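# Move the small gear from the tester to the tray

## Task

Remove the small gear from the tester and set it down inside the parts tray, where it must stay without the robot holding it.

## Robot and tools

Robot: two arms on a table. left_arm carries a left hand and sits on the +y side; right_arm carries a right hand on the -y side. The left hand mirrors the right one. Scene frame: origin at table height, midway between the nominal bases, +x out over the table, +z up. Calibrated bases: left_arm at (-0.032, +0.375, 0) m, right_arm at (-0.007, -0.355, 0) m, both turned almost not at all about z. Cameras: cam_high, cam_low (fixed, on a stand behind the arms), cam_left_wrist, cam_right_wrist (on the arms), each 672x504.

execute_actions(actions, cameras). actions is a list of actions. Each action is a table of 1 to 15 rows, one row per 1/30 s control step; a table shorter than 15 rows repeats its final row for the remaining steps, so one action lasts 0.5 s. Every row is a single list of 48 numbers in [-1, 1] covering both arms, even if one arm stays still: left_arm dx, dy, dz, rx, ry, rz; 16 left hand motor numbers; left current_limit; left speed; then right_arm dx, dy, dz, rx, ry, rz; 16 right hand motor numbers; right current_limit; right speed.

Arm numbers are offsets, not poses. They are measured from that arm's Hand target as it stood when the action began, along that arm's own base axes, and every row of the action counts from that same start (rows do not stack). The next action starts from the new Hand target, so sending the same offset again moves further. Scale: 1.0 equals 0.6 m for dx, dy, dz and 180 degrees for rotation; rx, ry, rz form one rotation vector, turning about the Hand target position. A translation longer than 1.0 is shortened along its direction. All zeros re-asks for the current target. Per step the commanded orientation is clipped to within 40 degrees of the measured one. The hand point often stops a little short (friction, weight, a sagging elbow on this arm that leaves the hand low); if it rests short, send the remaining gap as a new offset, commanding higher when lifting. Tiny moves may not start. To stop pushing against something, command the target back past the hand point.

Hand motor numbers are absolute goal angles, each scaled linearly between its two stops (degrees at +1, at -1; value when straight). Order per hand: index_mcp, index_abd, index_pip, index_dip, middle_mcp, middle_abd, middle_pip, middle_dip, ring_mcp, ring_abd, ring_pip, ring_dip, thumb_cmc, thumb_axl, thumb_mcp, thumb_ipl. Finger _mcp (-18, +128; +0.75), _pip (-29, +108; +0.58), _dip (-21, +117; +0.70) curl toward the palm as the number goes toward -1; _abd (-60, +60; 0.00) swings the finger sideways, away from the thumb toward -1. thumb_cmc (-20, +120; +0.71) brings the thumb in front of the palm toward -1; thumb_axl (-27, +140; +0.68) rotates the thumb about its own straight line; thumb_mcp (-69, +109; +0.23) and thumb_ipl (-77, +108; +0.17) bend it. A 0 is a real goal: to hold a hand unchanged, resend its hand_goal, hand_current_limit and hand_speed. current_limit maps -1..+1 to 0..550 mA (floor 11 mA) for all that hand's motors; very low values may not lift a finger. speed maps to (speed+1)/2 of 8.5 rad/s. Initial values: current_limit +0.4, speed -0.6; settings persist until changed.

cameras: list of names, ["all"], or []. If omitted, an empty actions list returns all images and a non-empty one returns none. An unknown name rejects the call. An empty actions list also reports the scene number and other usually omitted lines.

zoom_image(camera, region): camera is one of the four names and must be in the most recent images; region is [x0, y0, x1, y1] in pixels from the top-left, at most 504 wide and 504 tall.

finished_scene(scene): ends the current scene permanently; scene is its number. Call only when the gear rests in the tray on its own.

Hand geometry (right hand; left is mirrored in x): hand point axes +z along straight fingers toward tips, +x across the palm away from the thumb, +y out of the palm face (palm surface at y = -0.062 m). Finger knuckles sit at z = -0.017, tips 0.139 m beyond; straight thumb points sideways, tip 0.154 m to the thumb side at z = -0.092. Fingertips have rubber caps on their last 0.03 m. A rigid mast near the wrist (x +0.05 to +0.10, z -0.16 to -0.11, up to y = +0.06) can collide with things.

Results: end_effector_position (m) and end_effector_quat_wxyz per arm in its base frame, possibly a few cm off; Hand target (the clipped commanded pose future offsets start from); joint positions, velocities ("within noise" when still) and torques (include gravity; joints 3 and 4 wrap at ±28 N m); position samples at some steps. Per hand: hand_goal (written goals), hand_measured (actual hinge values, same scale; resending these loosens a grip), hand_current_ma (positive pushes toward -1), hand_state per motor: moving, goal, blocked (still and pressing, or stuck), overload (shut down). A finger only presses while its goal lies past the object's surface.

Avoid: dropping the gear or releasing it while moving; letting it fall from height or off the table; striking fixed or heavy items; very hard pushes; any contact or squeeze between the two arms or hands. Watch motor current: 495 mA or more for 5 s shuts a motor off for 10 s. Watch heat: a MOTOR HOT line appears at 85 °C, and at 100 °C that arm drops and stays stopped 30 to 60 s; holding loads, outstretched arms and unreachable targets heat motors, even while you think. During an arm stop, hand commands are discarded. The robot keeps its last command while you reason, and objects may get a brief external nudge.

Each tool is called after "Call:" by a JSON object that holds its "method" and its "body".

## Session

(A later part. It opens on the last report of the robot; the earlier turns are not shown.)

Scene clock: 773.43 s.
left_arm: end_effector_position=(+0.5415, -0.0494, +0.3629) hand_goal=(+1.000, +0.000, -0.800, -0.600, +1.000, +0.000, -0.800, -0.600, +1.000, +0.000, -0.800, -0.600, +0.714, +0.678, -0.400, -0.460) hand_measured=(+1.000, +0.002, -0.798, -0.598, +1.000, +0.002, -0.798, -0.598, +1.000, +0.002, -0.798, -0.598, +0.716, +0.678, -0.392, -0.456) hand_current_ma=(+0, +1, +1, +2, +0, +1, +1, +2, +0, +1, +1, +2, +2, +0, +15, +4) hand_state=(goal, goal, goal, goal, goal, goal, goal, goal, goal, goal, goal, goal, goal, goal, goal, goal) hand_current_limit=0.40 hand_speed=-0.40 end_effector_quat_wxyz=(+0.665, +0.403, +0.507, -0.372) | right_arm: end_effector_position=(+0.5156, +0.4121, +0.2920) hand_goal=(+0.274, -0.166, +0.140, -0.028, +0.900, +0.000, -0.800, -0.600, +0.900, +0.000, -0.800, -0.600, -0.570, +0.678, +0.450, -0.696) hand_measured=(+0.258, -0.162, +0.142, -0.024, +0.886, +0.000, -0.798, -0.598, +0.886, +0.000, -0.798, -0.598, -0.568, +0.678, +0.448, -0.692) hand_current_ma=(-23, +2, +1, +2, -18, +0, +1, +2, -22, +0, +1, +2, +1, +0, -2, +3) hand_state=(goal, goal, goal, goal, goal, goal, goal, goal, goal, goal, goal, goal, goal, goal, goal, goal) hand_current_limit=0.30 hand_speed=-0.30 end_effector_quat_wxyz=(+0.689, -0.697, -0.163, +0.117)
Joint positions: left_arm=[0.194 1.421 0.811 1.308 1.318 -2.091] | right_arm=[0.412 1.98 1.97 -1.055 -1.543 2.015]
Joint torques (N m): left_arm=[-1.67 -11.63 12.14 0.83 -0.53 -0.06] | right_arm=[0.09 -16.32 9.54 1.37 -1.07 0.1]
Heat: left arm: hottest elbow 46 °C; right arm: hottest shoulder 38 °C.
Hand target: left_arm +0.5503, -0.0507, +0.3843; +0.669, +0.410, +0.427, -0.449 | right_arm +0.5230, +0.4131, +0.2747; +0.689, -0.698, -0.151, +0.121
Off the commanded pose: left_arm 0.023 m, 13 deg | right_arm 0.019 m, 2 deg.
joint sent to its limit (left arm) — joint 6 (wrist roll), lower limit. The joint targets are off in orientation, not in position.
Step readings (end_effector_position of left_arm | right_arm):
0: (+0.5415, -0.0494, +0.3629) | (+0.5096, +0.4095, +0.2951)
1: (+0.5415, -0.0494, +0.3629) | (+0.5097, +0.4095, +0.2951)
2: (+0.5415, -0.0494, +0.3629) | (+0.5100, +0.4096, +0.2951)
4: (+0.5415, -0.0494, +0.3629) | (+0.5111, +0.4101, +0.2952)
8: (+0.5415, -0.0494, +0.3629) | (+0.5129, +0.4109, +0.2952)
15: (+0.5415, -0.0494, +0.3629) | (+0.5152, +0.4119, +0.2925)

Call:
{"method": "execute_actions", "body": {"actions": [[[0,0,0,0,0,0,1,0,-0.8,-0.6,1,0,-0.8,-0.6,1,0,-0.8,-0.6,0.714,0.678,-0.40,-0.46,0.4,-0.4,0.0,0.002,-0.08,0,0,0,0.274,-0.167,0.139,-0.029,0.9,0,-0.8,-0.6,0.9,0,-0.8,-0.6,-0.571,0.677,0.449,-0.697,0.3,-0.3]]], "cameras": ["cam_low","cam_left_wrist"]}}

Call:
{"method": "zoom_image", "body": {"camera": "cam_left_wrist", "region": [140, 0, 300, 160]}}

Call:
{"method": "zoom_image", "body": {"camera": "cam_low", "region": [130, 170, 230, 290]}}

Scene clock: 777.33 s.
left_arm: end_effector_position=(+0.5415, -0.0494, +0.3629) hand_goal=(+1.000, +0.000, -0.800, -0.600, +1.000, +0.000, -0.800, -0.600, +1.000, +0.000, -0.800, -0.600, +0.714, +0.678, -0.400, -0.460) hand_measured=(+1.000, +0.002, -0.798, -0.598, +1.000, +0.002, -0.798, -0.598, +1.000, +0.002, -0.798, -0.598, +0.716, +0.678, -0.392, -0.456) hand_current_ma=(+0, +1, +1, +2, +0, +1, +1, +2, +0, +1, +1, +2, +2, +0, +15, +4) hand_state=(goal, goal, goal, goal, goal, goal, goal, goal, goal, goal, goal, goal, goal, goal, goal, goal) hand_current_limit=0.40 hand_speed=-0.40 end_effector_quat_wxyz=(+0.665, +0.403, +0.507, -0.372) | right_arm: end_effector_position=(+0.5208, +0.4144, +0.2409) hand_goal=(+0.274, -0.166, +0.140, -0.028, +0.900, +0.000, -0.800, -0.600, +0.900, +0.000, -0.800, -0.600, -0.570, +0.678, +0.450, -0.696) hand_measured=(+0.258, -0.162, +0.142, -0.024, +0.886, +0.000, -0.798, -0.598, +0.886, +0.000, -0.798, -0.598, -0.568, +0.678, +0.448, -0.692) hand_current_ma=(-23, +2, +1, +2, -18, +0, +1, +2, -22, +0, +1, +2, +1, +0, -2, +3) hand_state=(goal, goal, goal, goal, goal, goal, goal, goal, goal, goal, goal, goal, goal, goal, goal, goal) hand_current_limit=0.30 hand_speed=-0.30 end_effector_quat_wxyz=(+0.688, -0.697, -0.162, +0.120)
Joint positions: left_arm=[0.194 1.421 0.811 1.308 1.318 -2.091] | right_arm=[0.412 2.017 1.899 -0.988 -1.544 1.979]
Joint torques (N m): left_arm=[-1.85 -11.75 12.12 0.83 -0.52 -0.07] | right_arm=[0.03 -17.96 8.39 1.36 -1.04 0.09]
Heat: left arm: hottest elbow 46 °C; right arm: hottest shoulder 38 °C.
Hand target: left_arm +0.5503, -0.0507, +0.3843; +0.669, +0.410, +0.427, -0.449 | right_arm +0.5231, +0.4143, +0.2268; +0.689, -0.698, -0.151, +0.121
Off the commanded pose: left_arm 0.023 m, 13 deg | right_arm 0.014 m, 1 deg.
joint sent to its limit (left arm) — joint 6 (wrist roll), lower limit. The joint targets are off in orientation, not in position.
Step readings (end_effector_position of left_arm | right_arm):
0: (+0.5415, -0.0494, +0.3629) | (+0.5156, +0.4121, +0.2920)
1: (+0.5415, -0.0494, +0.3629) | (+0.5157, +0.4121, +0.2920)
2: (+0.5415, -0.0494, +0.3629) | (+0.5160, +0.4123, +0.2911)
4: (+0.5415, -0.0494, +0.3629) | (+0.5162, +0.4124, +0.2851)
8: (+0.5415, -0.0494, +0.3629) | (+0.5148, +0.4117, +0.2640)
15: (+0.5415, -0.0494, +0.3629) | (+0.5188, +0.4135, +0.2411)
Images, in order (width x height): cam_low 672x504, cam_left_wrist 672x504.

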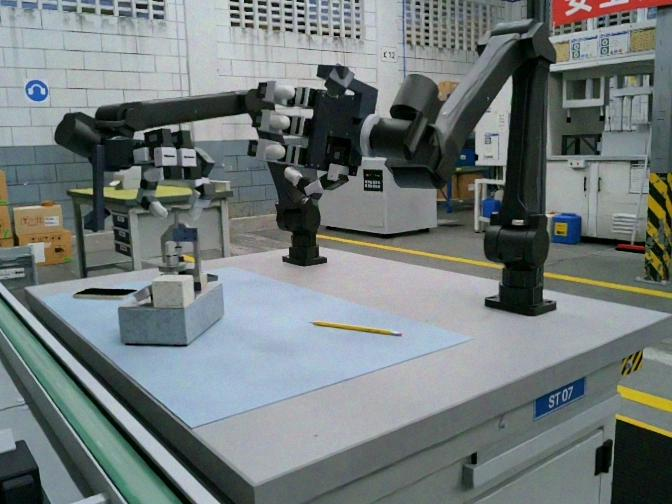

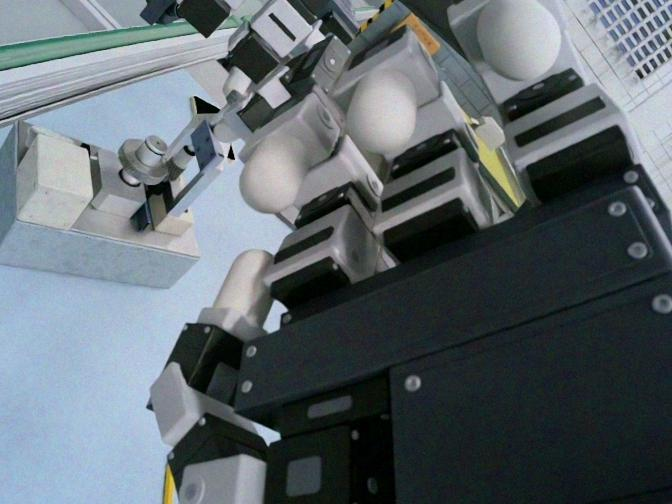

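Scaled by 3.150 from the camera's 672x504 image, which has a finer 960x720 frame.

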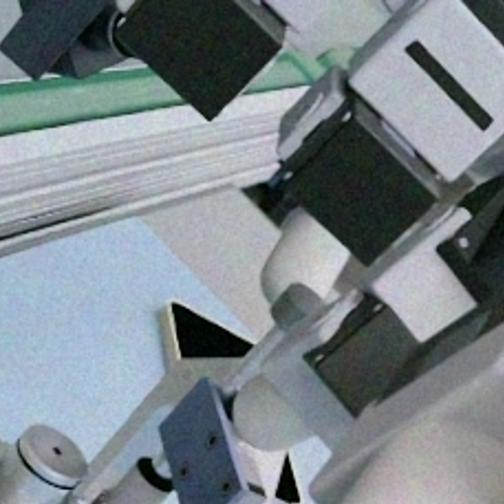

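Scaled by 4.200 from the camera's 672x504 image, which has a finer 960x720 frame.

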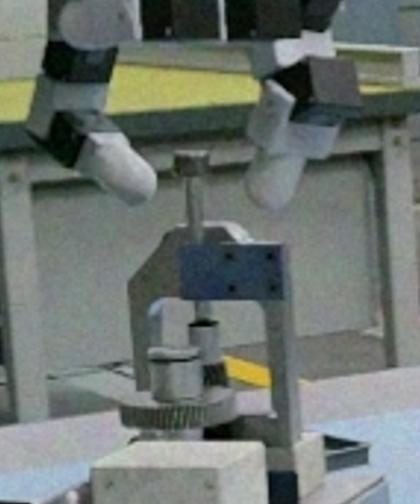

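Call:
{"method": "execute_actions", "body": {"actions": [[[0,0,0,0,0,0,1,0,-0.8,-0.6,1,0,-0.8,-0.6,1,0,-0.8,-0.6,0.714,0.678,-0.40,-0.46,0.4,-0.4,0.012,0.004,0.036,0,0,0,0.274,-0.167,0.139,-0.029,0.9,0,-0.8,-0.6,0.9,0,-0.8,-0.6,-0.571,0.677,0.449,-0.697,0.3,-0.3]]]}}

Scene clock: 786.87 s.
left_arm: end_effector_position=(+0.5415, -0.0494, +0.3629) hand_goal=(+1.000, +0.000, -0.800, -0.600, +1.000, +0.000, -0.800, -0.600, +1.000, +0.000, -0.800, -0.600, +0.714, +0.678, -0.400, -0.460) hand_measured=(+1.000, +0.002, -0.798, -0.598, +1.000, +0.002, -0.798, -0.598, +1.000, +0.002, -0.798, -0.598, +0.716, +0.678, -0.392, -0.456) hand_current_ma=(+0, +1, +1, +2, +0, +1, +1, +2, +0, +1, +1, +2, +2, +0, +15, +4) hand_state=(goal, goal, goal, goal, goal, goal, goal, goal, goal, goal, goal, goal, goal, goal, goal, goal) hand_current_limit=0.40 hand_speed=-0.40 end_effector_quat_wxyz=(+0.665, +0.403, +0.507, -0.372) | right_arm: end_effector_position=(+0.5173, +0.4129, +0.2420) hand_goal=(+0.274, -0.166, +0.140, -0.028, +0.900, +0.000, -0.800, -0.600, +0.900, +0.000, -0.800, -0.600, -0.570, +0.678, +0.450, -0.696) hand_measured=(+0.258, -0.162, +0.142, -0.024, +0.886, +0.000, -0.798, -0.598, +0.886, +0.000, -0.798, -0.598, -0.568, +0.678, +0.448, -0.692) hand_current_ma=(-23, +2, +1, +2, -18, +0, +1, +2, -22, +0, +1, +2, +1, +0, -2, +3) hand_state=(goal, goal, goal, goal, goal, goal, goal, goal, goal, goal, goal, goal, goal, goal, goal, goal) hand_current_limit=0.30 hand_speed=-0.30 end_effector_quat_wxyz=(+0.685, -0.701, -0.145, +0.136)
Joint positions: left_arm=[0.194 1.421 0.811 1.308 1.318 -2.091] | right_arm=[0.412 2.017 1.899 -0.985 -1.544 2.029]
Joint torques (N m): left_arm=[-1.73 -11.58 12.14 0.84 -0.49 -0.08] | right_arm=[-0.21 -17.67 13.05 1.37 -1.05 0.13]
Heat: left arm: hottest elbow 46 °C; right arm: hottest shoulder 38 °C.
Hand target: left_arm +0.5503, -0.0507, +0.3843; +0.669, +0.410, +0.427, -0.449 | right_arm +0.5302, +0.4167, +0.2484; +0.689, -0.698, -0.151, +0.121
Off the commanded pose: left_arm 0.023 m, 13 deg | right_arm 0.015 m, 2 deg.
joint sent to its limit (left arm) — joint 6 (wrist roll), lower limit. The joint targets are off in orientation, not in position.
Step readings (end_effector_position of left_arm | right_arm):
0: (+0.5415, -0.0494, +0.3629) | (+0.5208, +0.4144, +0.2409)
1: (+0.5415, -0.0494, +0.3629) | (+0.5208, +0.4144, +0.2409)
2: (+0.5415, -0.0494, +0.3629) | (+0.5207, +0.4143, +0.2410)
4: (+0.5415, -0.0494, +0.3629) | (+0.5201, +0.4141, +0.2411)
8: (+0.5415, -0.0494, +0.3629) | (+0.5190, +0.4136, +0.2414)
15: (+0.5415, -0.0494, +0.3629) | (+0.5177, +0.4131, +0.2417)

Call:
{"method": "execute_actions", "body": {"actions": [[[0,0,0,0,0,0,1,0,-0.8,-0.6,1,0,-0.8,-0.6,1,0,-0.8,-0.6,0.714,0.678,-0.40,-0.46,0.4,-0.4,0,0,0,0,0,0,0.068,-0.167,0.139,-0.029,0.9,0,-0.8,-0.6,0.9,0,-0.8,-0.6,-0.571,0.677,0.17,-0.37,0.3,-0.6]]], "cameras": ["cam_low","cam_left_wrist"]}}

Call:
{"method": "zoom_image", "body": {"camera": "cam_left_wrist", "region": [140, 0, 300, 160]}}

Call:
{"method": "zoom_image", "body": {"camera": "cam_low", "region": [130, 170, 230, 290]}}

Scene clock: 791.70 s.
left_arm: end_effector_position=(+0.5415, -0.0494, +0.3629) hand_goal=(+1.000, +0.000, -0.800, -0.600, +1.000, +0.000, -0.800, -0.600, +1.000, +0.000, -0.800, -0.600, +0.714, +0.678, -0.400, -0.460) hand_measured=(+1.000, +0.002, -0.798, -0.598, +1.000, +0.002, -0.798, -0.598, +1.000, +0.002, -0.798, -0.598, +0.716, +0.678, -0.392, -0.456) hand_current_ma=(+0, +1, +1, +2, +0, +1, +1, +2, +0, +1, +1, +2, +2, +0, +15, +4) hand_state=(goal, goal, goal, goal, goal, goal, goal, goal, goal, goal, goal, goal, goal, goal, goal, goal) hand_current_limit=0.40 hand_speed=-0.40 end_effector_quat_wxyz=(+0.665, +0.403, +0.507, -0.372) | right_arm: end_effector_position=(+0.5191, +0.4137, +0.2427) hand_goal=(+0.068, -0.166, +0.140, -0.028, +0.900, +0.000, -0.800, -0.600, +0.900, +0.000, -0.800, -0.600, -0.570, +0.678, +0.170, -0.370) hand_measured=(+0.064, -0.162, +0.142, -0.024, +0.886, +0.000, -0.798, -0.598, +0.886, +0.000, -0.798, -0.598, -0.568, +0.678, +0.174, -0.372) hand_current_ma=(-3, +2, +1, +2, -18, +0, +1, +2, -22, +0, +1, +2, +1, +0, +4, -1) hand_state=(goal, goal, goal, goal, goal, goal, goal, goal, goal, goal, goal, goal, goal, goal, goal, goal) hand_current_limit=0.30 hand_speed=-0.60 end_effector_quat_wxyz=(+0.686, -0.700, -0.146, +0.134)
Joint positions: left_arm=[0.194 1.421 0.811 1.308 1.318 -2.091] | right_arm=[0.412 2.017 1.899 -0.962 -1.544 2.048]
Joint torques (N m): left_arm=[-1.38 -11.87 12.12 0.88 -0.5 -0.07] | right_arm=[0.09 -17.79 12.42 1.26 -1.03 0.16]
Heat: left arm: hottest elbow 46 °C; right arm: hottest shoulder 38 °C.
Hand target: left_arm +0.5503, -0.0507, +0.3843; +0.669, +0.410, +0.427, -0.449 | right_arm +0.5302, +0.4167, +0.2484; +0.689, -0.698, -0.151, +0.121
Off the commanded pose: left_arm 0.023 m, 13 deg | right_arm 0.013 m, 2 deg.
joint sent to its limit (left arm) — joint 6 (wrist roll), lower limit. The joint targets are off in orientation, not in position.
Step readings (end_effector_position of left_arm | right_arm):
0: (+0.5415, -0.0494, +0.3629) | (+0.5174, +0.4129, +0.2420)
1: (+0.5415, -0.0494, +0.3629) | (+0.5173, +0.4129, +0.2420)
2: (+0.5415, -0.0494, +0.3629) | (+0.5174, +0.4130, +0.2420)
4: (+0.5415, -0.0494, +0.3629) | (+0.5176, +0.4131, +0.2421)
8: (+0.5415, -0.0494, +0.3629) | (+0.5182, +0.4133, +0.2423)
15: (+0.5415, -0.0494, +0.3629) | (+0.5189, +0.4136, +0.2425)
Images, in order (width x height): cam_low 672x504, cam_left_wrist 672x504.

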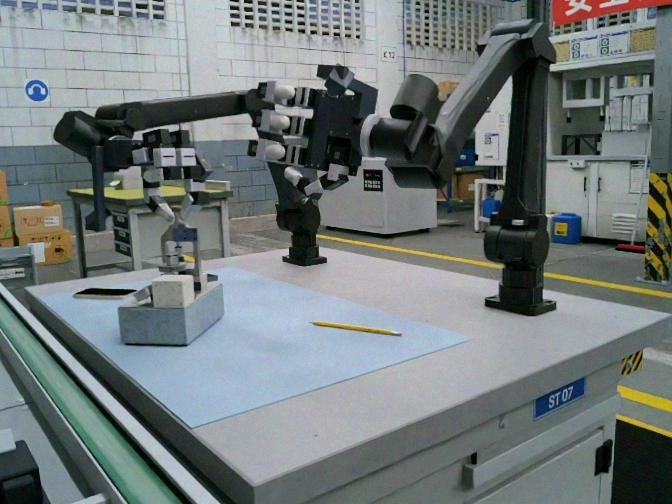

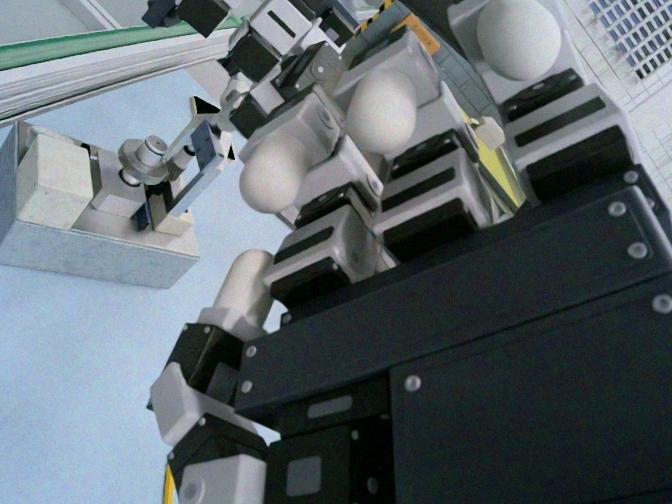

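Scaled by 3.150 from the camera's 672x504 image, which has a finer 960x720 frame.

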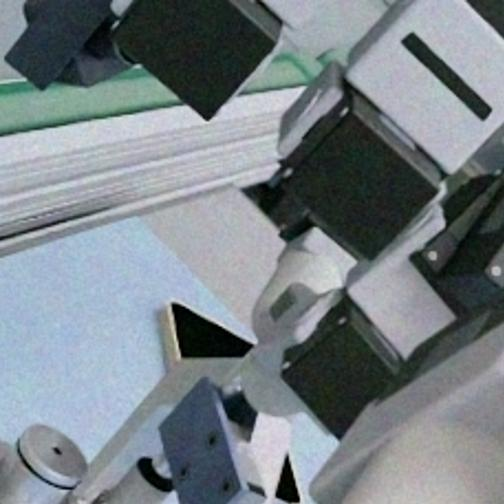

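Scaled by 4.200 from the camera's 672x504 image, which has a finer 960x720 frame.

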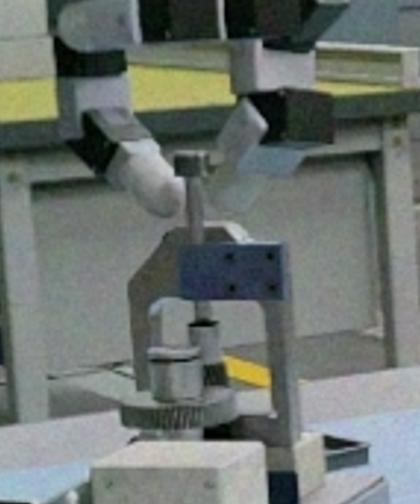

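Call:
{"method": "execute_actions", "body": {"actions": [[[0,0,0,0,0,0,1,0,-0.8,-0.6,1,0,-0.8,-0.6,1,0,-0.8,-0.6,0.714,0.678,-0.40,-0.46,0.4,-0.4,0,0,0,0,0,0,-0.09,-0.167,0.1,-0.06,0.9,0,-0.8,-0.6,0.9,0,-0.8,-0.6,-0.571,0.677,-0.1,-0.20,0.3,-0.6]]], "cameras": ["cam_low","cam_left_wrist"]}}

Call:
{"method": "zoom_image", "body": {"camera": "cam_left_wrist", "region": [140, 0, 300, 160]}}

Call:
{"method": "zoom_image", "body": {"camera": "cam_low", "region": [130, 170, 230, 290]}}

Scene clock: 796.10 s.
left_arm: end_effector_position=(+0.5415, -0.0494, +0.3629) hand_goal=(+1.000, +0.000, -0.800, -0.600, +1.000, +0.000, -0.800, -0.600, +1.000, +0.000, -0.800, -0.600, +0.714, +0.678, -0.400, -0.460) hand_measured=(+1.000, +0.002, -0.798, -0.598, +1.000, +0.002, -0.798, -0.598, +1.000, +0.002, -0.798, -0.598, +0.716, +0.678, -0.392, -0.456) hand_current_ma=(+0, +1, +1, +2, +0, +1, +1, +2, +0, +1, +1, +2, +2, +0, +15, +4) hand_state=(goal, goal, goal, goal, goal, goal, goal, goal, goal, goal, goal, goal, goal, goal, goal, goal) hand_current_limit=0.40 hand_speed=-0.40 end_effector_quat_wxyz=(+0.665, +0.403, +0.507, -0.372) | right_arm: end_effector_position=(+0.5186, +0.4147, +0.2431) hand_goal=(-0.090, -0.166, +0.100, -0.060, +0.900, +0.000, -0.800, -0.600, +0.900, +0.000, -0.800, -0.600, -0.570, +0.678, -0.100, -0.200) hand_measured=(+0.004, -0.164, +0.138, -0.042, +0.886, +0.000, -0.798, -0.598, +0.886, +0.000, -0.798, -0.598, -0.536, +0.692, -0.004, -0.182) hand_current_ma=(+299, +0, +77, +27, -18, +0, +1, +2, -22, +0, +1, +2, +67, +23, +357, +40) hand_state=(blocked, goal, blocked, goal, goal, goal, goal, goal, goal, goal, goal, goal, blocked, goal, blocked, goal) hand_current_limit=0.30 hand_speed=-0.60 end_effector_quat_wxyz=(+0.684, -0.702, -0.142, +0.138)
Joint positions: left_arm=[0.194 1.421 0.811 1.308 1.318 -2.091] | right_arm=[0.414 2.017 1.899 -0.947 -1.54 2.076]
Joint torques (N m): left_arm=[-1.67 -11.69 12.04 0.87 -0.51 -0.09] | right_arm=[-0.26 -18.14 11.79 1.73 -1.17 0.05]
Heat: left arm: hottest elbow 46 °C; right arm: hottest shoulder 38 °C.
Hand target: left_arm +0.5503, -0.0507, +0.3843; +0.669, +0.410, +0.427, -0.449 | right_arm +0.5301, +0.4168, +0.2484; +0.689, -0.698, -0.151, +0.121
Off the commanded pose: left_arm 0.023 m, 13 deg | right_arm 0.013 m, 2 deg.
joint sent to its limit (left arm) — joint 6 (wrist roll), lower limit. The joint targets are off in orientation, not in position.
Step readings (end_effector_position of left_arm | right_arm):
0: (+0.5415, -0.0494, +0.3629) | (+0.5191, +0.4137, +0.2428)
1: (+0.5415, -0.0494, +0.3629) | (+0.5191, +0.4137, +0.2428)
2: (+0.5415, -0.0494, +0.3629) | (+0.5191, +0.4138, +0.2428)
4: (+0.5415, -0.0494, +0.3629) | (+0.5195, +0.4139, +0.2429)
8: (+0.5415, -0.0494, +0.3629) | (+0.5188, +0.4149, +0.2430)
15: (+0.5415, -0.0494, +0.3629) | (+0.5185, +0.4146, +0.2429)
Images, in order (width x height): cam_low 672x504, cam_left_wrist 672x504.

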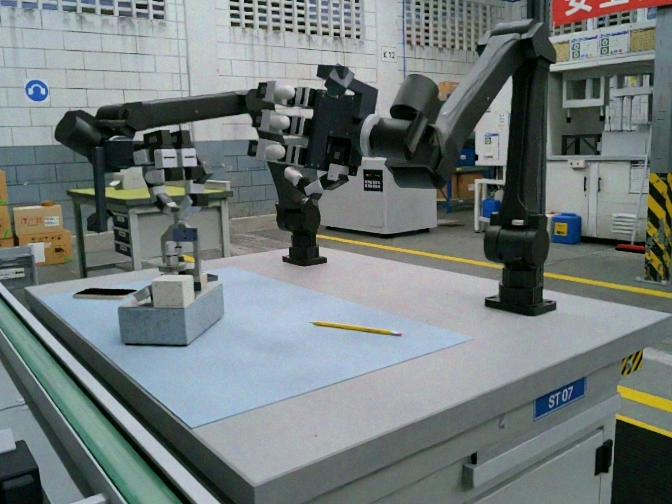

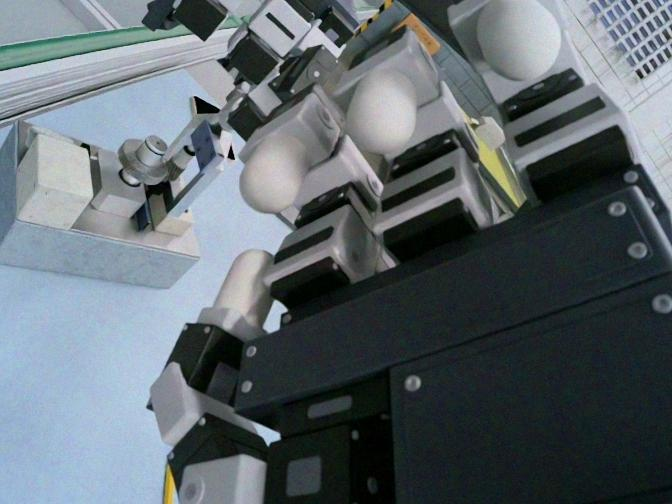

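Scaled by 3.150 from the camera's 672x504 image, which has a finer 960x720 frame.

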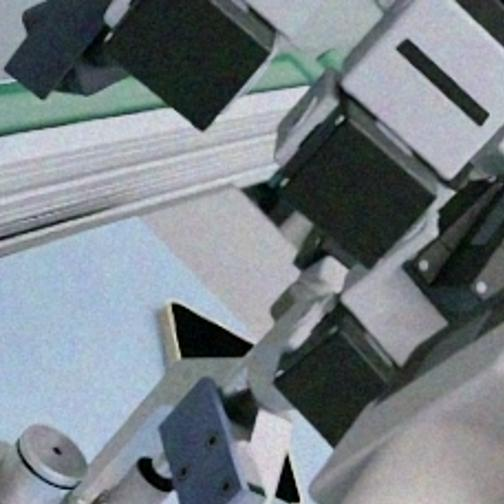

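Scaled by 4.200 from the camera's 672x504 image, which has a finer 960x720 frame.

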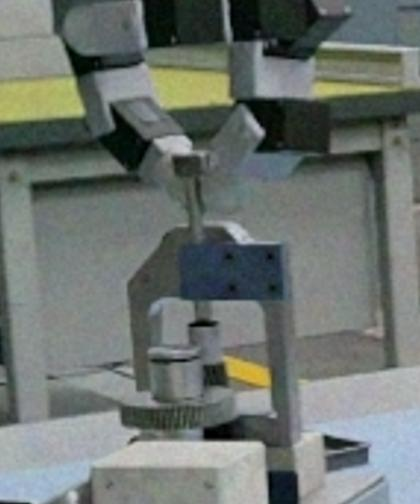

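Call:
{"method": "execute_actions", "body": {"actions": [[[0,0,0,0,0,0,1,0,-0.8,-0.6,1,0,-0.8,-0.6,1,0,-0.8,-0.6,0.714,0.678,-0.40,-0.46,0.4,-0.4,0,0,0,0,0,0,0.068,-0.167,0.139,-0.029,0.9,0,-0.8,-0.6,0.9,0,-0.8,-0.6,-0.571,0.677,0.17,-0.37,0.3,-0.6],[0,0,0,0,0,0,1,0,-0.8,-0.6,1,0,-0.8,-0.6,1,0,-0.8,-0.6,0.714,0.678,-0.40,-0.46,0.4,-0.4,0.008,0.003,0,0,0,0,0.068,-0.167,0.139,-0.029,0.9,0,-0.8,-0.6,0.9,0,-0.8,-0.6,-0.571,0.677,0.17,-0.37,0.3,-0.6]]]}}

Scene clock: 801.63 s.
left_arm: end_effector_position=(+0.5415, -0.0494, +0.3629) hand_goal=(+1.000, +0.000, -0.800, -0.600, +1.000, +0.000, -0.800, -0.600, +1.000, +0.000, -0.800, -0.600, +0.714, +0.678, -0.400, -0.460) hand_measured=(+1.000, +0.002, -0.798, -0.598, +1.000, +0.002, -0.798, -0.598, +1.000, +0.002, -0.798, -0.598, +0.716, +0.678, -0.392, -0.456) hand_current_ma=(+0, +1, +1, +2, +0, +1, +1, +2, +0, +1, +1, +2, +2, +0, +15, +4) hand_state=(goal, goal, goal, goal, goal, goal, goal, goal, goal, goal, goal, goal, goal, goal, goal, goal) hand_current_limit=0.40 hand_speed=-0.40 end_effector_quat_wxyz=(+0.665, +0.403, +0.507, -0.372) | right_arm: end_effector_position=(+0.5217, +0.4161, +0.2421) hand_goal=(+0.068, -0.166, +0.140, -0.028, +0.900, +0.000, -0.800, -0.600, +0.900, +0.000, -0.800, -0.600, -0.570, +0.678, +0.170, -0.370) hand_measured=(+0.054, -0.164, +0.142, -0.026, +0.886, +0.000, -0.798, -0.598, +0.886, +0.000, -0.798, -0.598, -0.568, +0.680, +0.170, -0.366) hand_current_ma=(-19, +0, +2, +0, -18, +0, +1, +2, -22, +0, +1, +2, +2, +2, +0, +4) hand_state=(goal, goal, goal, goal, goal, goal, goal, goal, goal, goal, goal, goal, goal, goal, goal, goal) hand_current_limit=0.30 hand_speed=-0.60 end_effector_quat_wxyz=(+0.685, -0.701, -0.145, +0.135)
Joint positions: left_arm=[0.194 1.421 0.811 1.308 1.318 -2.091] | right_arm=[0.414 2.02 1.899 -0.918 -1.541 2.092]
Joint torques (N m): left_arm=[-1.44 -11.75 12.12 0.84 -0.5 -0.07] | right_arm=[-0.5 -17.79 12.93 1.48 -1.09 0.1]
Heat: left arm: hottest elbow 46 °C; right arm: hottest shoulder 37 °C.
Hand target: left_arm +0.5503, -0.0507, +0.3843; +0.669, +0.410, +0.427, -0.449 | right_arm +0.5349, +0.4186, +0.2483; +0.689, -0.698, -0.151, +0.121
Off the commanded pose: left_arm 0.023 m, 13 deg | right_arm 0.015 m, 2 deg.
joint sent to its limit (left arm) — joint 6 (wrist roll), lower limit. The joint targets are off in orientation, not in position.
Step readings (end_effector_position of left_arm | right_arm):
0: (+0.5415, -0.0494, +0.3629) | (+0.5187, +0.4147, +0.2430)
1: (+0.5415, -0.0494, +0.3629) | (+0.5187, +0.4146, +0.2430)
2: (+0.5415, -0.0494, +0.3629) | (+0.5187, +0.4146, +0.2430)
4: (+0.5415, -0.0494, +0.3629) | (+0.5188, +0.4147, +0.2421)
8: (+0.5415, -0.0494, +0.3629) | (+0.5202, +0.4153, +0.2415)
15: (+0.5415, -0.0494, +0.3629) | (+0.5215, +0.4160, +0.2419)

Now close again.

Call:
{"method": "execute_actions", "body": {"actions": [[[0,0,0,0,0,0,1,0,-0.8,-0.6,1,0,-0.8,-0.6,1,0,-0.8,-0.6,0.714,0.678,-0.40,-0.46,0.4,-0.4,0,0,0,0,0,0,-0.09,-0.167,0.1,-0.06,0.9,0,-0.8,-0.6,0.9,0,-0.8,-0.6,-0.571,0.677,-0.08,-0.20,0.3,-0.6]]], "cameras": ["cam_low","cam_left_wrist"]}}

Call:
{"method": "zoom_image", "body": {"camera": "cam_left_wrist", "region": [180, 60, 280, 160]}}

Call:
{"method": "zoom_image", "body": {"camera": "cam_low", "region": [130, 170, 230, 290]}}

Scene clock: 805.67 s.
left_arm: end_effector_position=(+0.5415, -0.0494, +0.3629) hand_goal=(+1.000, +0.000, -0.800, -0.600, +1.000, +0.000, -0.800, -0.600, +1.000, +0.000, -0.800, -0.600, +0.714, +0.678, -0.400, -0.460) hand_measured=(+1.000, +0.002, -0.798, -0.598, +1.000, +0.002, -0.798, -0.598, +1.000, +0.002, -0.798, -0.598, +0.716, +0.678, -0.392, -0.456) hand_current_ma=(+0, +1, +1, +2, +0, +1, +1, +2, +0, +1, +1, +2, +2, +0, +15, +4) hand_state=(goal, goal, goal, goal, goal, goal, goal, goal, goal, goal, goal, goal, goal, goal, goal, goal) hand_current_limit=0.40 hand_speed=-0.40 end_effector_quat_wxyz=(+0.665, +0.403, +0.507, -0.372) | right_arm: end_effector_position=(+0.5217, +0.4162, +0.2427) hand_goal=(-0.090, -0.166, +0.100, -0.060, +0.900, +0.000, -0.800, -0.600, +0.900, +0.000, -0.800, -0.600, -0.570, +0.678, -0.080, -0.200) hand_measured=(+0.012, -0.162, +0.136, -0.048, +0.886, +0.000, -0.798, -0.598, +0.886, +0.000, -0.798, -0.598, -0.568, +0.680, +0.038, -0.184) hand_current_ma=(+340, +2, +73, +17, -18, +0, +1, +2, -22, +0, +1, +2, +2, +2, +357, +33) hand_state=(blocked, goal, blocked, goal, goal, goal, goal, goal, goal, goal, goal, goal, goal, goal, blocked, goal) hand_current_limit=0.30 hand_speed=-0.60 end_effector_quat_wxyz=(+0.685, -0.701, -0.144, +0.137)
Joint positions: left_arm=[0.194 1.421 0.811 1.308 1.318 -2.091] | right_arm=[0.414 2.02 1.899 -0.91 -1.542 2.105]
Joint torques (N m): left_arm=[-1.55 -11.52 12.19 0.91 -0.5 -0.06] | right_arm=[-0.03 -17.67 12.68 1.61 -1.04 0.12]
Heat: left arm: hottest elbow 46 °C; right arm: hottest shoulder 38 °C.
Hand target: left_arm +0.5503, -0.0507, +0.3843; +0.669, +0.410, +0.427, -0.449 | right_arm +0.5350, +0.4186, +0.2482; +0.689, -0.698, -0.151, +0.121
Off the commanded pose: left_arm 0.023 m, 13 deg | right_arm 0.015 m, 2 deg.
joint sent to its limit (left arm) — joint 6 (wrist roll), lower limit. The joint targets are off in orientation, not in position.
joint sent to its limit (right arm) — joint 6 (wrist roll), upper limit. The joint targets still meet the commanded pose.
Step readings (end_effector_position of left_arm | right_arm):
0: (+0.5415, -0.0494, +0.3629) | (+0.5217, +0.4161, +0.2421)
1: (+0.5415, -0.0494, +0.3629) | (+0.5216, +0.4161, +0.2422)
2: (+0.5415, -0.0494, +0.3629) | (+0.5217, +0.4161, +0.2422)
4: (+0.5415, -0.0494, +0.3629) | (+0.5218, +0.4162, +0.2424)
8: (+0.5415, -0.0494, +0.3629) | (+0.5217, +0.4162, +0.2426)
15: (+0.5415, -0.0494, +0.3629) | (+0.5217, +0.4162, +0.2427)
Images, in order (width x height): cam_low 672x504, cam_left_wrist 672x504.

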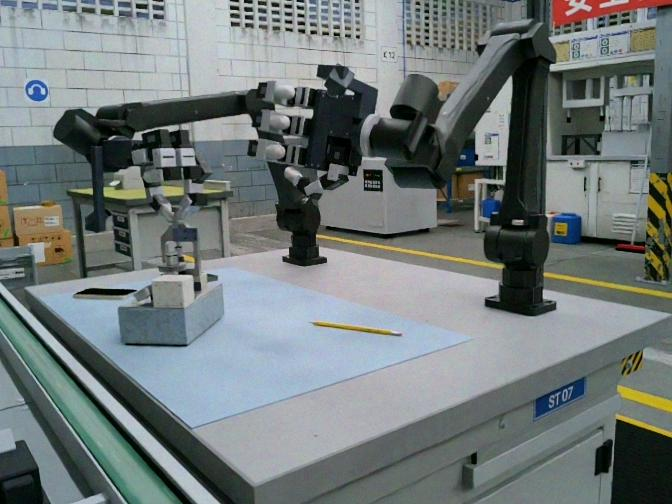

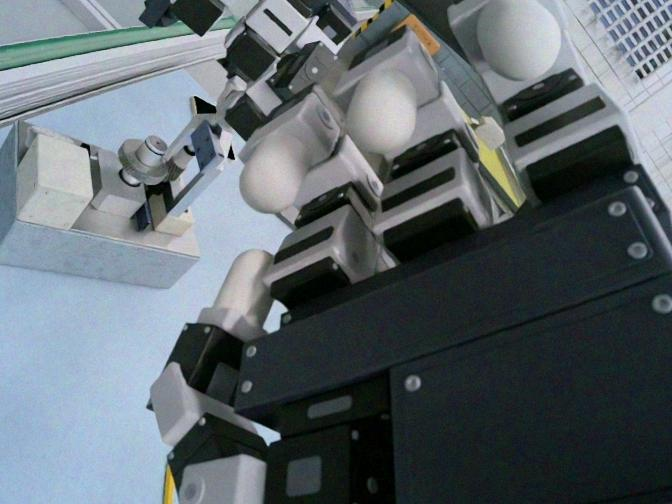

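Scaled by 5.040 from the camera's 672x504 image, which has a finer 960x720 frame.

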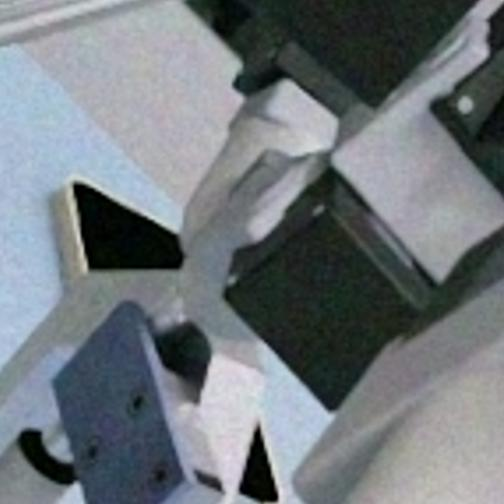

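Scaled by 4.200 from the camera's 672x504 image, which has a finer 960x720 frame.

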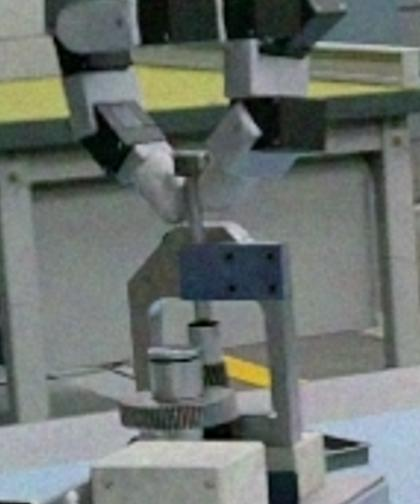

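Call:
{"method": "execute_actions", "body": {"actions": [[[0,0,0,0,0,0,1,0,-0.8,-0.6,1,0,-0.8,-0.6,1,0,-0.8,-0.6,0.714,0.678,-0.40,-0.46,0.4,-0.4,0.005,0.002,0.03,0,0,0,-0.1,-0.167,0.1,-0.08,0.9,0,-0.8,-0.6,0.9,0,-0.8,-0.6,-0.571,0.677,-0.1,-0.22,0.5,-0.6]]], "cameras": ["cam_low","cam_left_wrist"]}}

Call:
{"method": "zoom_image", "body": {"camera": "cam_left_wrist", "region": [180, 60, 280, 160]}}

Call:
{"method": "zoom_image", "body": {"camera": "cam_low", "region": [130, 170, 230, 290]}}

Scene clock: 809.80 s.
left_arm: end_effector_position=(+0.5415, -0.0494, +0.3629) hand_goal=(+1.000, +0.000, -0.800, -0.600, +1.000, +0.000, -0.800, -0.600, +1.000, +0.000, -0.800, -0.600, +0.714, +0.678, -0.400, -0.460) hand_measured=(+1.000, +0.002, -0.798, -0.598, +1.000, +0.002, -0.798, -0.598, +1.000, +0.002, -0.798, -0.598, +0.716, +0.678, -0.392, -0.456) hand_current_ma=(+0, +1, +1, +2, +0, +1, +1, +2, +0, +1, +1, +2, +2, +0, +15, +4) hand_state=(goal, goal, goal, goal, goal, goal, goal, goal, goal, goal, goal, goal, goal, goal, goal, goal) hand_current_limit=0.40 hand_speed=-0.40 end_effector_quat_wxyz=(+0.665, +0.403, +0.507, -0.372) | right_arm: end_effector_position=(+0.5223, +0.4161, +0.2440) hand_goal=(-0.100, -0.166, +0.100, -0.080, +0.900, +0.000, -0.800, -0.600, +0.900, +0.000, -0.800, -0.600, -0.570, +0.678, -0.100, -0.220) hand_measured=(+0.012, -0.156, +0.144, -0.048, +0.886, +0.000, -0.798, -0.598, +0.886, +0.000, -0.798, -0.598, -0.566, +0.680, +0.032, -0.184) hand_current_ma=(+387, +9, +96, +59, -18, +0, +1, +2, -22, +0, +1, +2, +3, +2, +412, +105) hand_state=(blocked, goal, blocked, blocked, goal, goal, goal, goal, goal, goal, goal, goal, goal, goal, blocked, blocked) hand_current_limit=0.50 hand_speed=-0.60 end_effector_quat_wxyz=(+0.683, -0.704, -0.138, +0.140)
Joint positions: left_arm=[0.194 1.421 0.811 1.308 1.318 -2.091] | right_arm=[0.414 2.026 1.914 -0.932 -1.538 2.106]
Joint torques (N m): left_arm=[-1.55 -11.58 12.14 0.87 -0.52 -0.06] | right_arm=[-0.15 -18.08 15.47 0.68 -1.22 0.08]
Heat: left arm: hottest elbow 46 °C; right arm: hottest shoulder 38 °C.
Hand target: left_arm +0.5503, -0.0507, +0.3843; +0.669, +0.410, +0.427, -0.449 | right_arm +0.5380, +0.4198, +0.2664; +0.689, -0.698, -0.151, +0.121
Off the commanded pose: left_arm 0.023 m, 13 deg | right_arm 0.027 m, 3 deg.
joint sent to its limit (left arm) — joint 6 (wrist roll), lower limit. The joint targets are off in orientation, not in position.
joint sent to its limit (right arm) — joint 6 (wrist roll), upper limit. The joint targets still meet the commanded pose.
Step readings (end_effector_position of left_arm | right_arm):
0: (+0.5415, -0.0494, +0.3629) | (+0.5217, +0.4162, +0.2427)
1: (+0.5415, -0.0494, +0.3629) | (+0.5217, +0.4162, +0.2427)
2: (+0.5415, -0.0494, +0.3629) | (+0.5218, +0.4162, +0.2429)
4: (+0.5415, -0.0494, +0.3629) | (+0.5219, +0.4162, +0.2437)
8: (+0.5415, -0.0494, +0.3629) | (+0.5221, +0.4161, +0.2439)
15: (+0.5415, -0.0494, +0.3629) | (+0.5223, +0.4161, +0.2441)
Images, in order (width x height): cam_low 672x504, cam_left_wrist 672x504.

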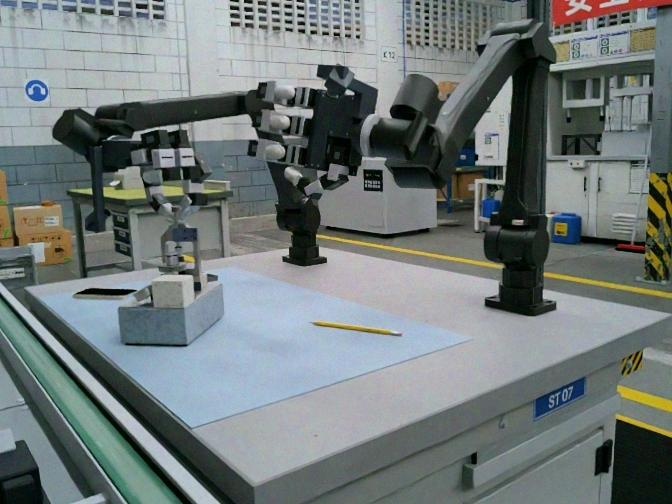

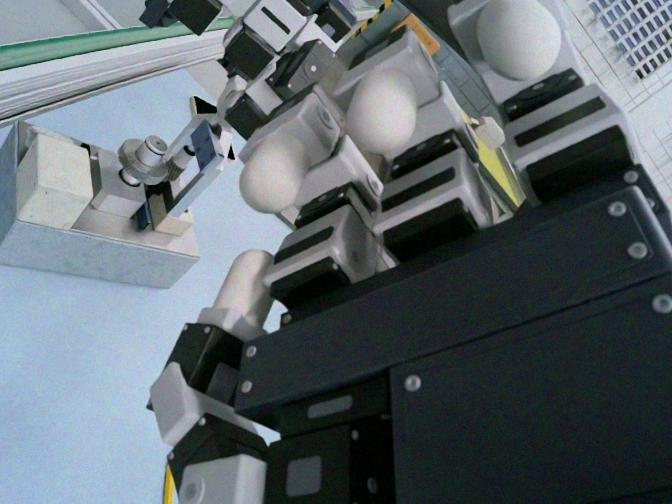

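Scaled by 5.040 from the camera's 672x504 image, which has a finer 960x720 frame.

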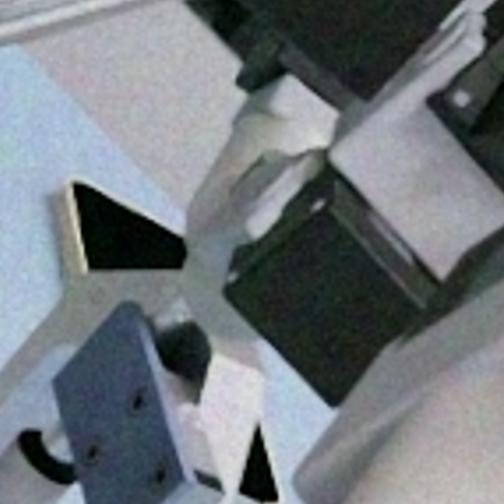

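Scaled by 4.200 from the camera's 672x504 image, which has a finer 960x720 frame.

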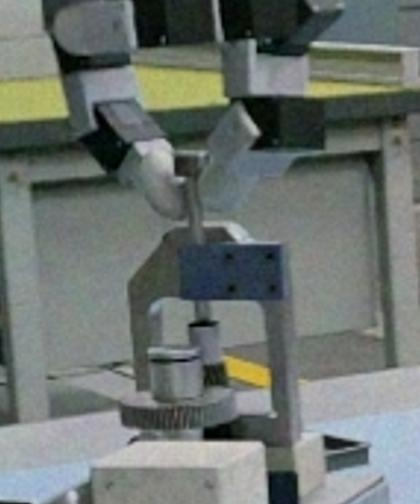

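Call:
{"method": "execute_actions", "body": {"actions": [[[0,0,0,0,0,0,1,0,-0.8,-0.6,1,0,-0.8,-0.6,1,0,-0.8,-0.6,0.714,0.678,-0.40,-0.46,0.4,-0.4,0.003,0.001,0.025,0,0,0,-0.1,-0.167,0.1,-0.08,0.9,0,-0.8,-0.6,0.9,0,-0.8,-0.6,-0.571,0.677,-0.1,-0.22,0.5,-0.6]]]}}

Call:
{"method": "execute_actions", "body": {"actions": [[[0,0,0,0,0,0,1,0,-0.8,-0.6,1,0,-0.8,-0.6,1,0,-0.8,-0.6,0.714,0.678,-0.40,-0.46,0.4,-0.4,0.003,0.001,0.025,0,0,0,-0.1,-0.167,0.1,-0.08,0.9,0,-0.8,-0.6,0.9,0,-0.8,-0.6,-0.571,0.677,-0.1,-0.22,0.6,-0.6]]], "cameras": ["cam_low","cam_left_wrist"]}}

Call:
{"method": "zoom_image", "body": {"camera": "cam_left_wrist", "region": [120, 40, 280, 200]}}

Call:
{"method": "zoom_image", "body": {"camera": "cam_low", "region": [130, 170, 230, 290]}}

Scene clock: 815.03 s.
left_arm: end_effector_position=(+0.5415, -0.0494, +0.3629) hand_goal=(+1.000, +0.000, -0.800, -0.600, +1.000, +0.000, -0.800, -0.600, +1.000, +0.000, -0.800, -0.600, +0.714, +0.678, -0.400, -0.460) hand_measured=(+1.000, +0.002, -0.798, -0.598, +1.000, +0.002, -0.798, -0.598, +1.000, +0.002, -0.798, -0.598, +0.716, +0.678, -0.392, -0.456) hand_current_ma=(+0, +1, +1, +2, +0, +1, +1, +2, +0, +1, +1, +2, +2, +0, +15, +4) hand_state=(goal, goal, goal, goal, goal, goal, goal, goal, goal, goal, goal, goal, goal, goal, goal, goal) hand_current_limit=0.40 hand_speed=-0.40 end_effector_quat_wxyz=(+0.665, +0.403, +0.507, -0.372) | right_arm: end_effector_position=(+0.5230, +0.4160, +0.2452) hand_goal=(-0.100, -0.166, +0.100, -0.080, +0.900, +0.000, -0.800, -0.600, +0.900, +0.000, -0.800, -0.600, -0.570, +0.678, -0.100, -0.220) hand_measured=(+0.012, -0.150, +0.152, -0.044, +0.886, +0.000, -0.798, -0.598, +0.886, +0.000, -0.798, -0.598, -0.566, +0.680, +0.026, -0.184) hand_current_ma=(+387, +17, +122, +69, -18, +0, +1, +2, -22, +0, +1, +2, +4, +2, +412, +105) hand_state=(blocked, goal, blocked, blocked, goal, goal, goal, goal, goal, goal, goal, goal, goal, goal, blocked, blocked) hand_current_limit=0.50 hand_speed=-0.60 end_effector_quat_wxyz=(+0.679, -0.707, -0.129, +0.149)
Joint positions: left_arm=[0.194 1.421 0.811 1.308 1.318 -2.091] | right_arm=[0.414 2.038 1.94 -0.973 -1.532 2.106]
Joint torques (N m): left_arm=[-1.49 -11.4 12.18 0.87 -0.51 -0.07] | right_arm=[-0.32 -19.08 16.5 0.65 -1.46 0.1]
Heat: left arm: hottest elbow 46 °C; right arm: hottest shoulder 38 °C.
Hand target: left_arm +0.5503, -0.0507, +0.3843; +0.669, +0.410, +0.427, -0.449 | right_arm +0.5398, +0.4204, +0.2813; +0.689, -0.698, -0.151, +0.121
Off the commanded pose: left_arm 0.023 m, 13 deg | right_arm 0.040 m, 4 deg.
joint sent to its limit (left arm) — joint 6 (wrist roll), lower limit. The joint targets are off in orientation, not in position.
joint sent to its limit (right arm) — joint 6 (wrist roll), upper limit. The joint targets are off in position, not in orientation.
Step readings (end_effector_position of left_arm | right_arm):
0: (+0.5415, -0.0494, +0.3629) | (+0.5223, +0.4161, +0.2440)
1: (+0.5415, -0.0494, +0.3629) | (+0.5223, +0.4161, +0.2442)
2: (+0.5415, -0.0494, +0.3629) | (+0.5222, +0.4160, +0.2446)
4: (+0.5415, -0.0494, +0.3629) | (+0.5226, +0.4160, +0.2447)
8: (+0.5415, -0.0494, +0.3629) | (+0.5229, +0.4161, +0.2448)
15: (+0.5415, -0.0494, +0.3629) | (+0.5230, +0.4160, +0.2452)

Scene clock: 815.73 s.
left_arm: end_effector_position=(+0.5415, -0.0494, +0.3629) hand_goal=(+1.000, +0.000, -0.800, -0.600, +1.000, +0.000, -0.800, -0.600, +1.000, +0.000, -0.800, -0.600, +0.714, +0.678, -0.400, -0.460) hand_measured=(+1.000, +0.002, -0.798, -0.598, +1.000, +0.002, -0.798, -0.598, +1.000, +0.002, -0.798, -0.598, +0.716, +0.678, -0.392, -0.456) hand_current_ma=(+0, +1, +1, +2, +0, +1, +1, +2, +0, +1, +1, +2, +2, +0, +15, +4) hand_state=(goal, goal, goal, goal, goal, goal, goal, goal, goal, goal, goal, goal, goal, goal, goal, goal) hand_current_limit=0.40 hand_speed=-0.40 end_effector_quat_wxyz=(+0.665, +0.403, +0.507, -0.372) | right_arm: end_effector_position=(+0.5241, +0.4163, +0.2529) hand_goal=(-0.100, -0.166, +0.100, -0.080, +0.900, +0.000, -0.800, -0.600, +0.900, +0.000, -0.800, -0.600, -0.570, +0.678, -0.100, -0.220) hand_measured=(+0.012, -0.146, +0.156, -0.040, +0.886, +0.000, -0.798, -0.598, +0.886, +0.000, -0.798, -0.598, -0.564, +0.680, +0.024, -0.184) hand_current_ma=(+387, +26, +131, +81, -18, +0, +1, +2, -22, +0, +1, +2, +5, +2, +440, +105) hand_state=(blocked, goal, blocked, blocked, goal, goal, goal, goal, goal, goal, goal, goal, goal, goal, blocked, blocked) hand_current_limit=0.60 hand_speed=-0.60 end_effector_quat_wxyz=(+0.677, -0.709, -0.123, +0.154)
Joint positions: left_arm=[0.194 1.421 0.811 1.308 1.318 -2.091] | right_arm=[0.414 2.047 1.975 -1.016 -1.53 2.106]
Joint torques (N m): left_arm=[-1.73 -11.58 12.18 0.81 -0.53 -0.06] | right_arm=[-0.21 -19.84 17.11 0.69 -1.56 0.1]
Heat: left arm: hottest elbow 46 °C; right arm: hottest shoulder 38 °C.
Hand target: left_arm +0.5503, -0.0507, +0.3843; +0.669, +0.410, +0.427, -0.449 | right_arm +0.5416, +0.4210, +0.2965; +0.689, -0.698, -0.151, +0.121
Off the commanded pose: left_arm 0.023 m, 13 deg | right_arm 0.047 m, 5 deg.
joint sent to its limit (left arm) — joint 6 (wrist roll), lower limit. The joint targets are off in orientation, not in position.
joint sent to its limit (right arm) — joint 6 (wrist roll), upper limit. The joint targets are off in position, not in orientation.
Step readings (end_effector_position of left_arm | right_arm):
0: (+0.5415, -0.0494, +0.3629) | (+0.5230, +0.4160, +0.2452)
1: (+0.5415, -0.0494, +0.3629) | (+0.5230, +0.4160, +0.2453)
2: (+0.5415, -0.0494, +0.3629) | (+0.5231, +0.4160, +0.2459)
4: (+0.5415, -0.0494, +0.3629) | (+0.5233, +0.4161, +0.2478)
8: (+0.5415, -0.0494, +0.3629) | (+0.5237, +0.4162, +0.2518)
15: (+0.5415, -0.0494, +0.3629) | (+0.5241, +0.4163, +0.2527)
Images, in order (width x height): cam_low 672x504, cam_left_wrist 672x504.

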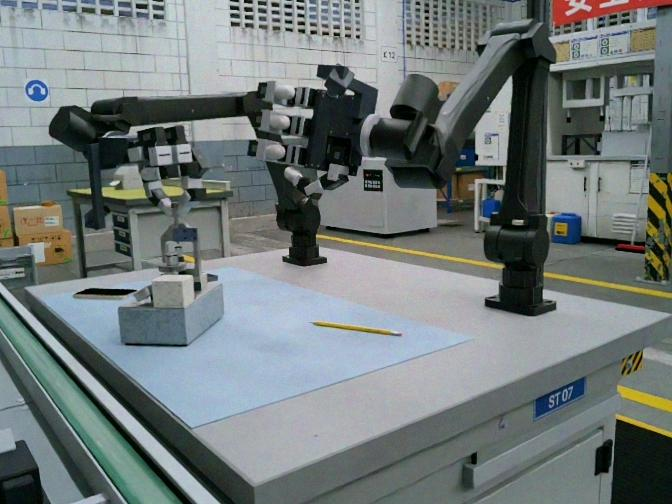

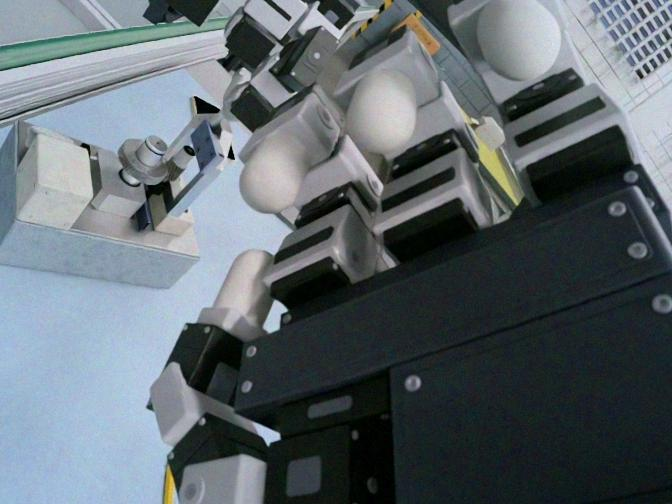

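Scaled by 3.150 from the camera's 672x504 image, which has a finer 960x720 frame.

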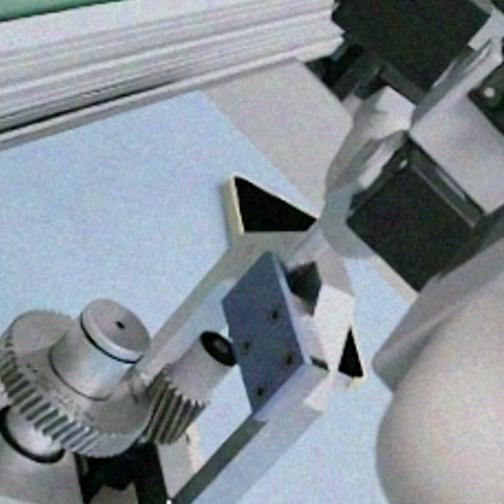

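Scaled by 4.200 from the camera's 672x504 image, which has a finer 960x720 frame.

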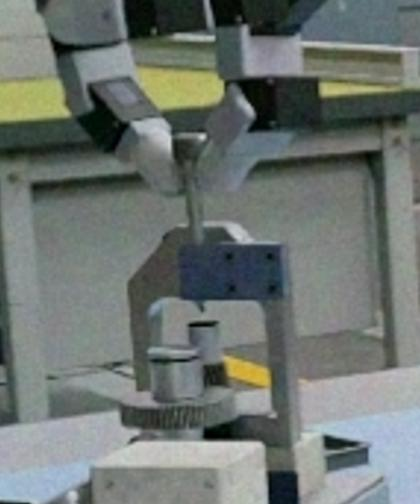

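Call:
{"method": "execute_actions", "body": {"actions": [[[0,0,0,0,0,0,1,0,-0.8,-0.6,1,0,-0.8,-0.6,1,0,-0.8,-0.6,0.714,0.678,-0.40,-0.46,0.4,-0.4,0,0,0,0,0,0,0.055,-0.167,0.14,-0.04,0.9,0,-0.8,-0.6,0.9,0,-0.8,-0.6,-0.571,0.677,0.07,-0.20,0.5,-0.8]]], "cameras": ["cam_low"]}}

Call:
{"method": "zoom_image", "body": {"camera": "cam_low", "region": [130, 170, 230, 290]}}

Scene clock: 822.97 s.
left_arm: end_effector_position=(+0.5415, -0.0494, +0.3629) hand_goal=(+1.000, +0.000, -0.800, -0.600, +1.000, +0.000, -0.800, -0.600, +1.000, +0.000, -0.800, -0.600, +0.714, +0.678, -0.400, -0.460) hand_measured=(+1.000, +0.002, -0.798, -0.598, +1.000, +0.002, -0.798, -0.598, +1.000, +0.002, -0.798, -0.598, +0.716, +0.678, -0.392, -0.456) hand_current_ma=(+0, +1, +1, +2, +0, +1, +1, +2, +0, +1, +1, +2, +2, +0, +15, +4) hand_state=(goal, goal, goal, goal, goal, goal, goal, goal, goal, goal, goal, goal, goal, goal, goal, goal) hand_current_limit=0.40 hand_speed=-0.40 end_effector_quat_wxyz=(+0.665, +0.403, +0.507, -0.372) | right_arm: end_effector_position=(+0.5318, +0.4206, +0.2820) hand_goal=(+0.056, -0.166, +0.140, -0.040, +0.900, +0.000, -0.800, -0.600, +0.900, +0.000, -0.800, -0.600, -0.570, +0.678, +0.070, -0.200) hand_measured=(+0.042, -0.162, +0.142, -0.036, +0.886, +0.000, -0.798, -0.598, +0.886, +0.000, -0.798, -0.598, -0.568, +0.680, +0.074, -0.196) hand_current_ma=(-19, +2, +2, +2, -18, +0, +1, +2, -21, +0, +1, +2, +1, +2, +5, +3) hand_state=(goal, goal, goal, goal, goal, goal, goal, goal, goal, goal, goal, goal, goal, goal, goal, goal) hand_current_limit=0.50 hand_speed=-0.80 end_effector_quat_wxyz=(+0.685, -0.701, -0.146, +0.133)
Joint positions: left_arm=[0.194 1.421 0.811 1.308 1.318 -2.091] | right_arm=[0.414 2.042 2.037 -1.016 -1.541 2.106]
Joint torques (N m): left_arm=[-1.49 -11.63 12.16 0.84 -0.52 -0.07] | right_arm=[-0.21 -18.61 13.68 0.55 -1.09 0.07]
Heat: left arm: hottest elbow 46 °C; right arm: hottest elbow 40 °C.
Hand target: left_arm +0.5503, -0.0507, +0.3843; +0.669, +0.410, +0.427, -0.449 | right_arm +0.5416, +0.4210, +0.2963; +0.689, -0.698, -0.151, +0.121
Off the commanded pose: left_arm 0.023 m, 13 deg | right_arm 0.017 m, 2 deg.
joint sent to its limit (left arm) — joint 6 (wrist roll), lower limit. The joint targets are off in orientation, not in position.
joint sent to its limit (right arm) — joint 6 (wrist roll), upper limit. The joint targets still meet the commanded pose.
Step readings (end_effector_position of left_arm | right_arm):
0: (+0.5415, -0.0494, +0.3629) | (+0.5241, +0.4164, +0.2528)
1: (+0.5415, -0.0494, +0.3629) | (+0.5241, +0.4164, +0.2528)
2: (+0.5415, -0.0494, +0.3629) | (+0.5241, +0.4164, +0.2528)
4: (+0.5415, -0.0494, +0.3629) | (+0.5243, +0.4164, +0.2533)
8: (+0.5415, -0.0494, +0.3629) | (+0.5256, +0.4172, +0.2574)
15: (+0.5415, -0.0494, +0.3629) | (+0.5310, +0.4202, +0.2795)
Images, in order (width x height): cam_low 672x504.

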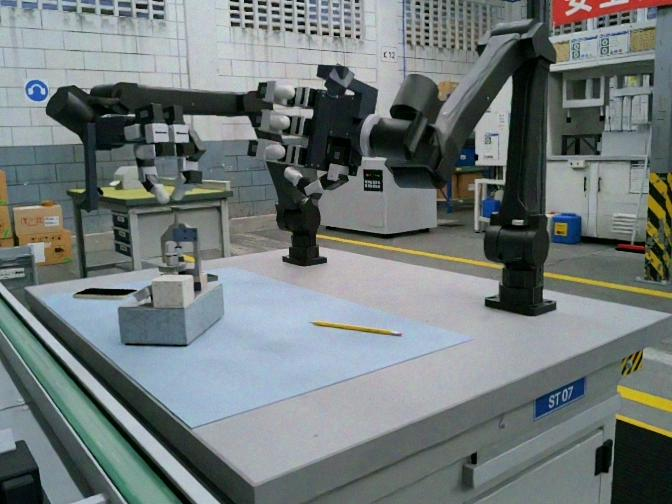

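Scaled by 4.200 from the camera's 672x504 image, which has a finer 960x720 frame.

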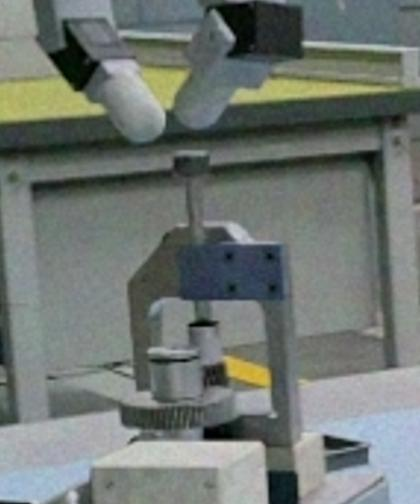

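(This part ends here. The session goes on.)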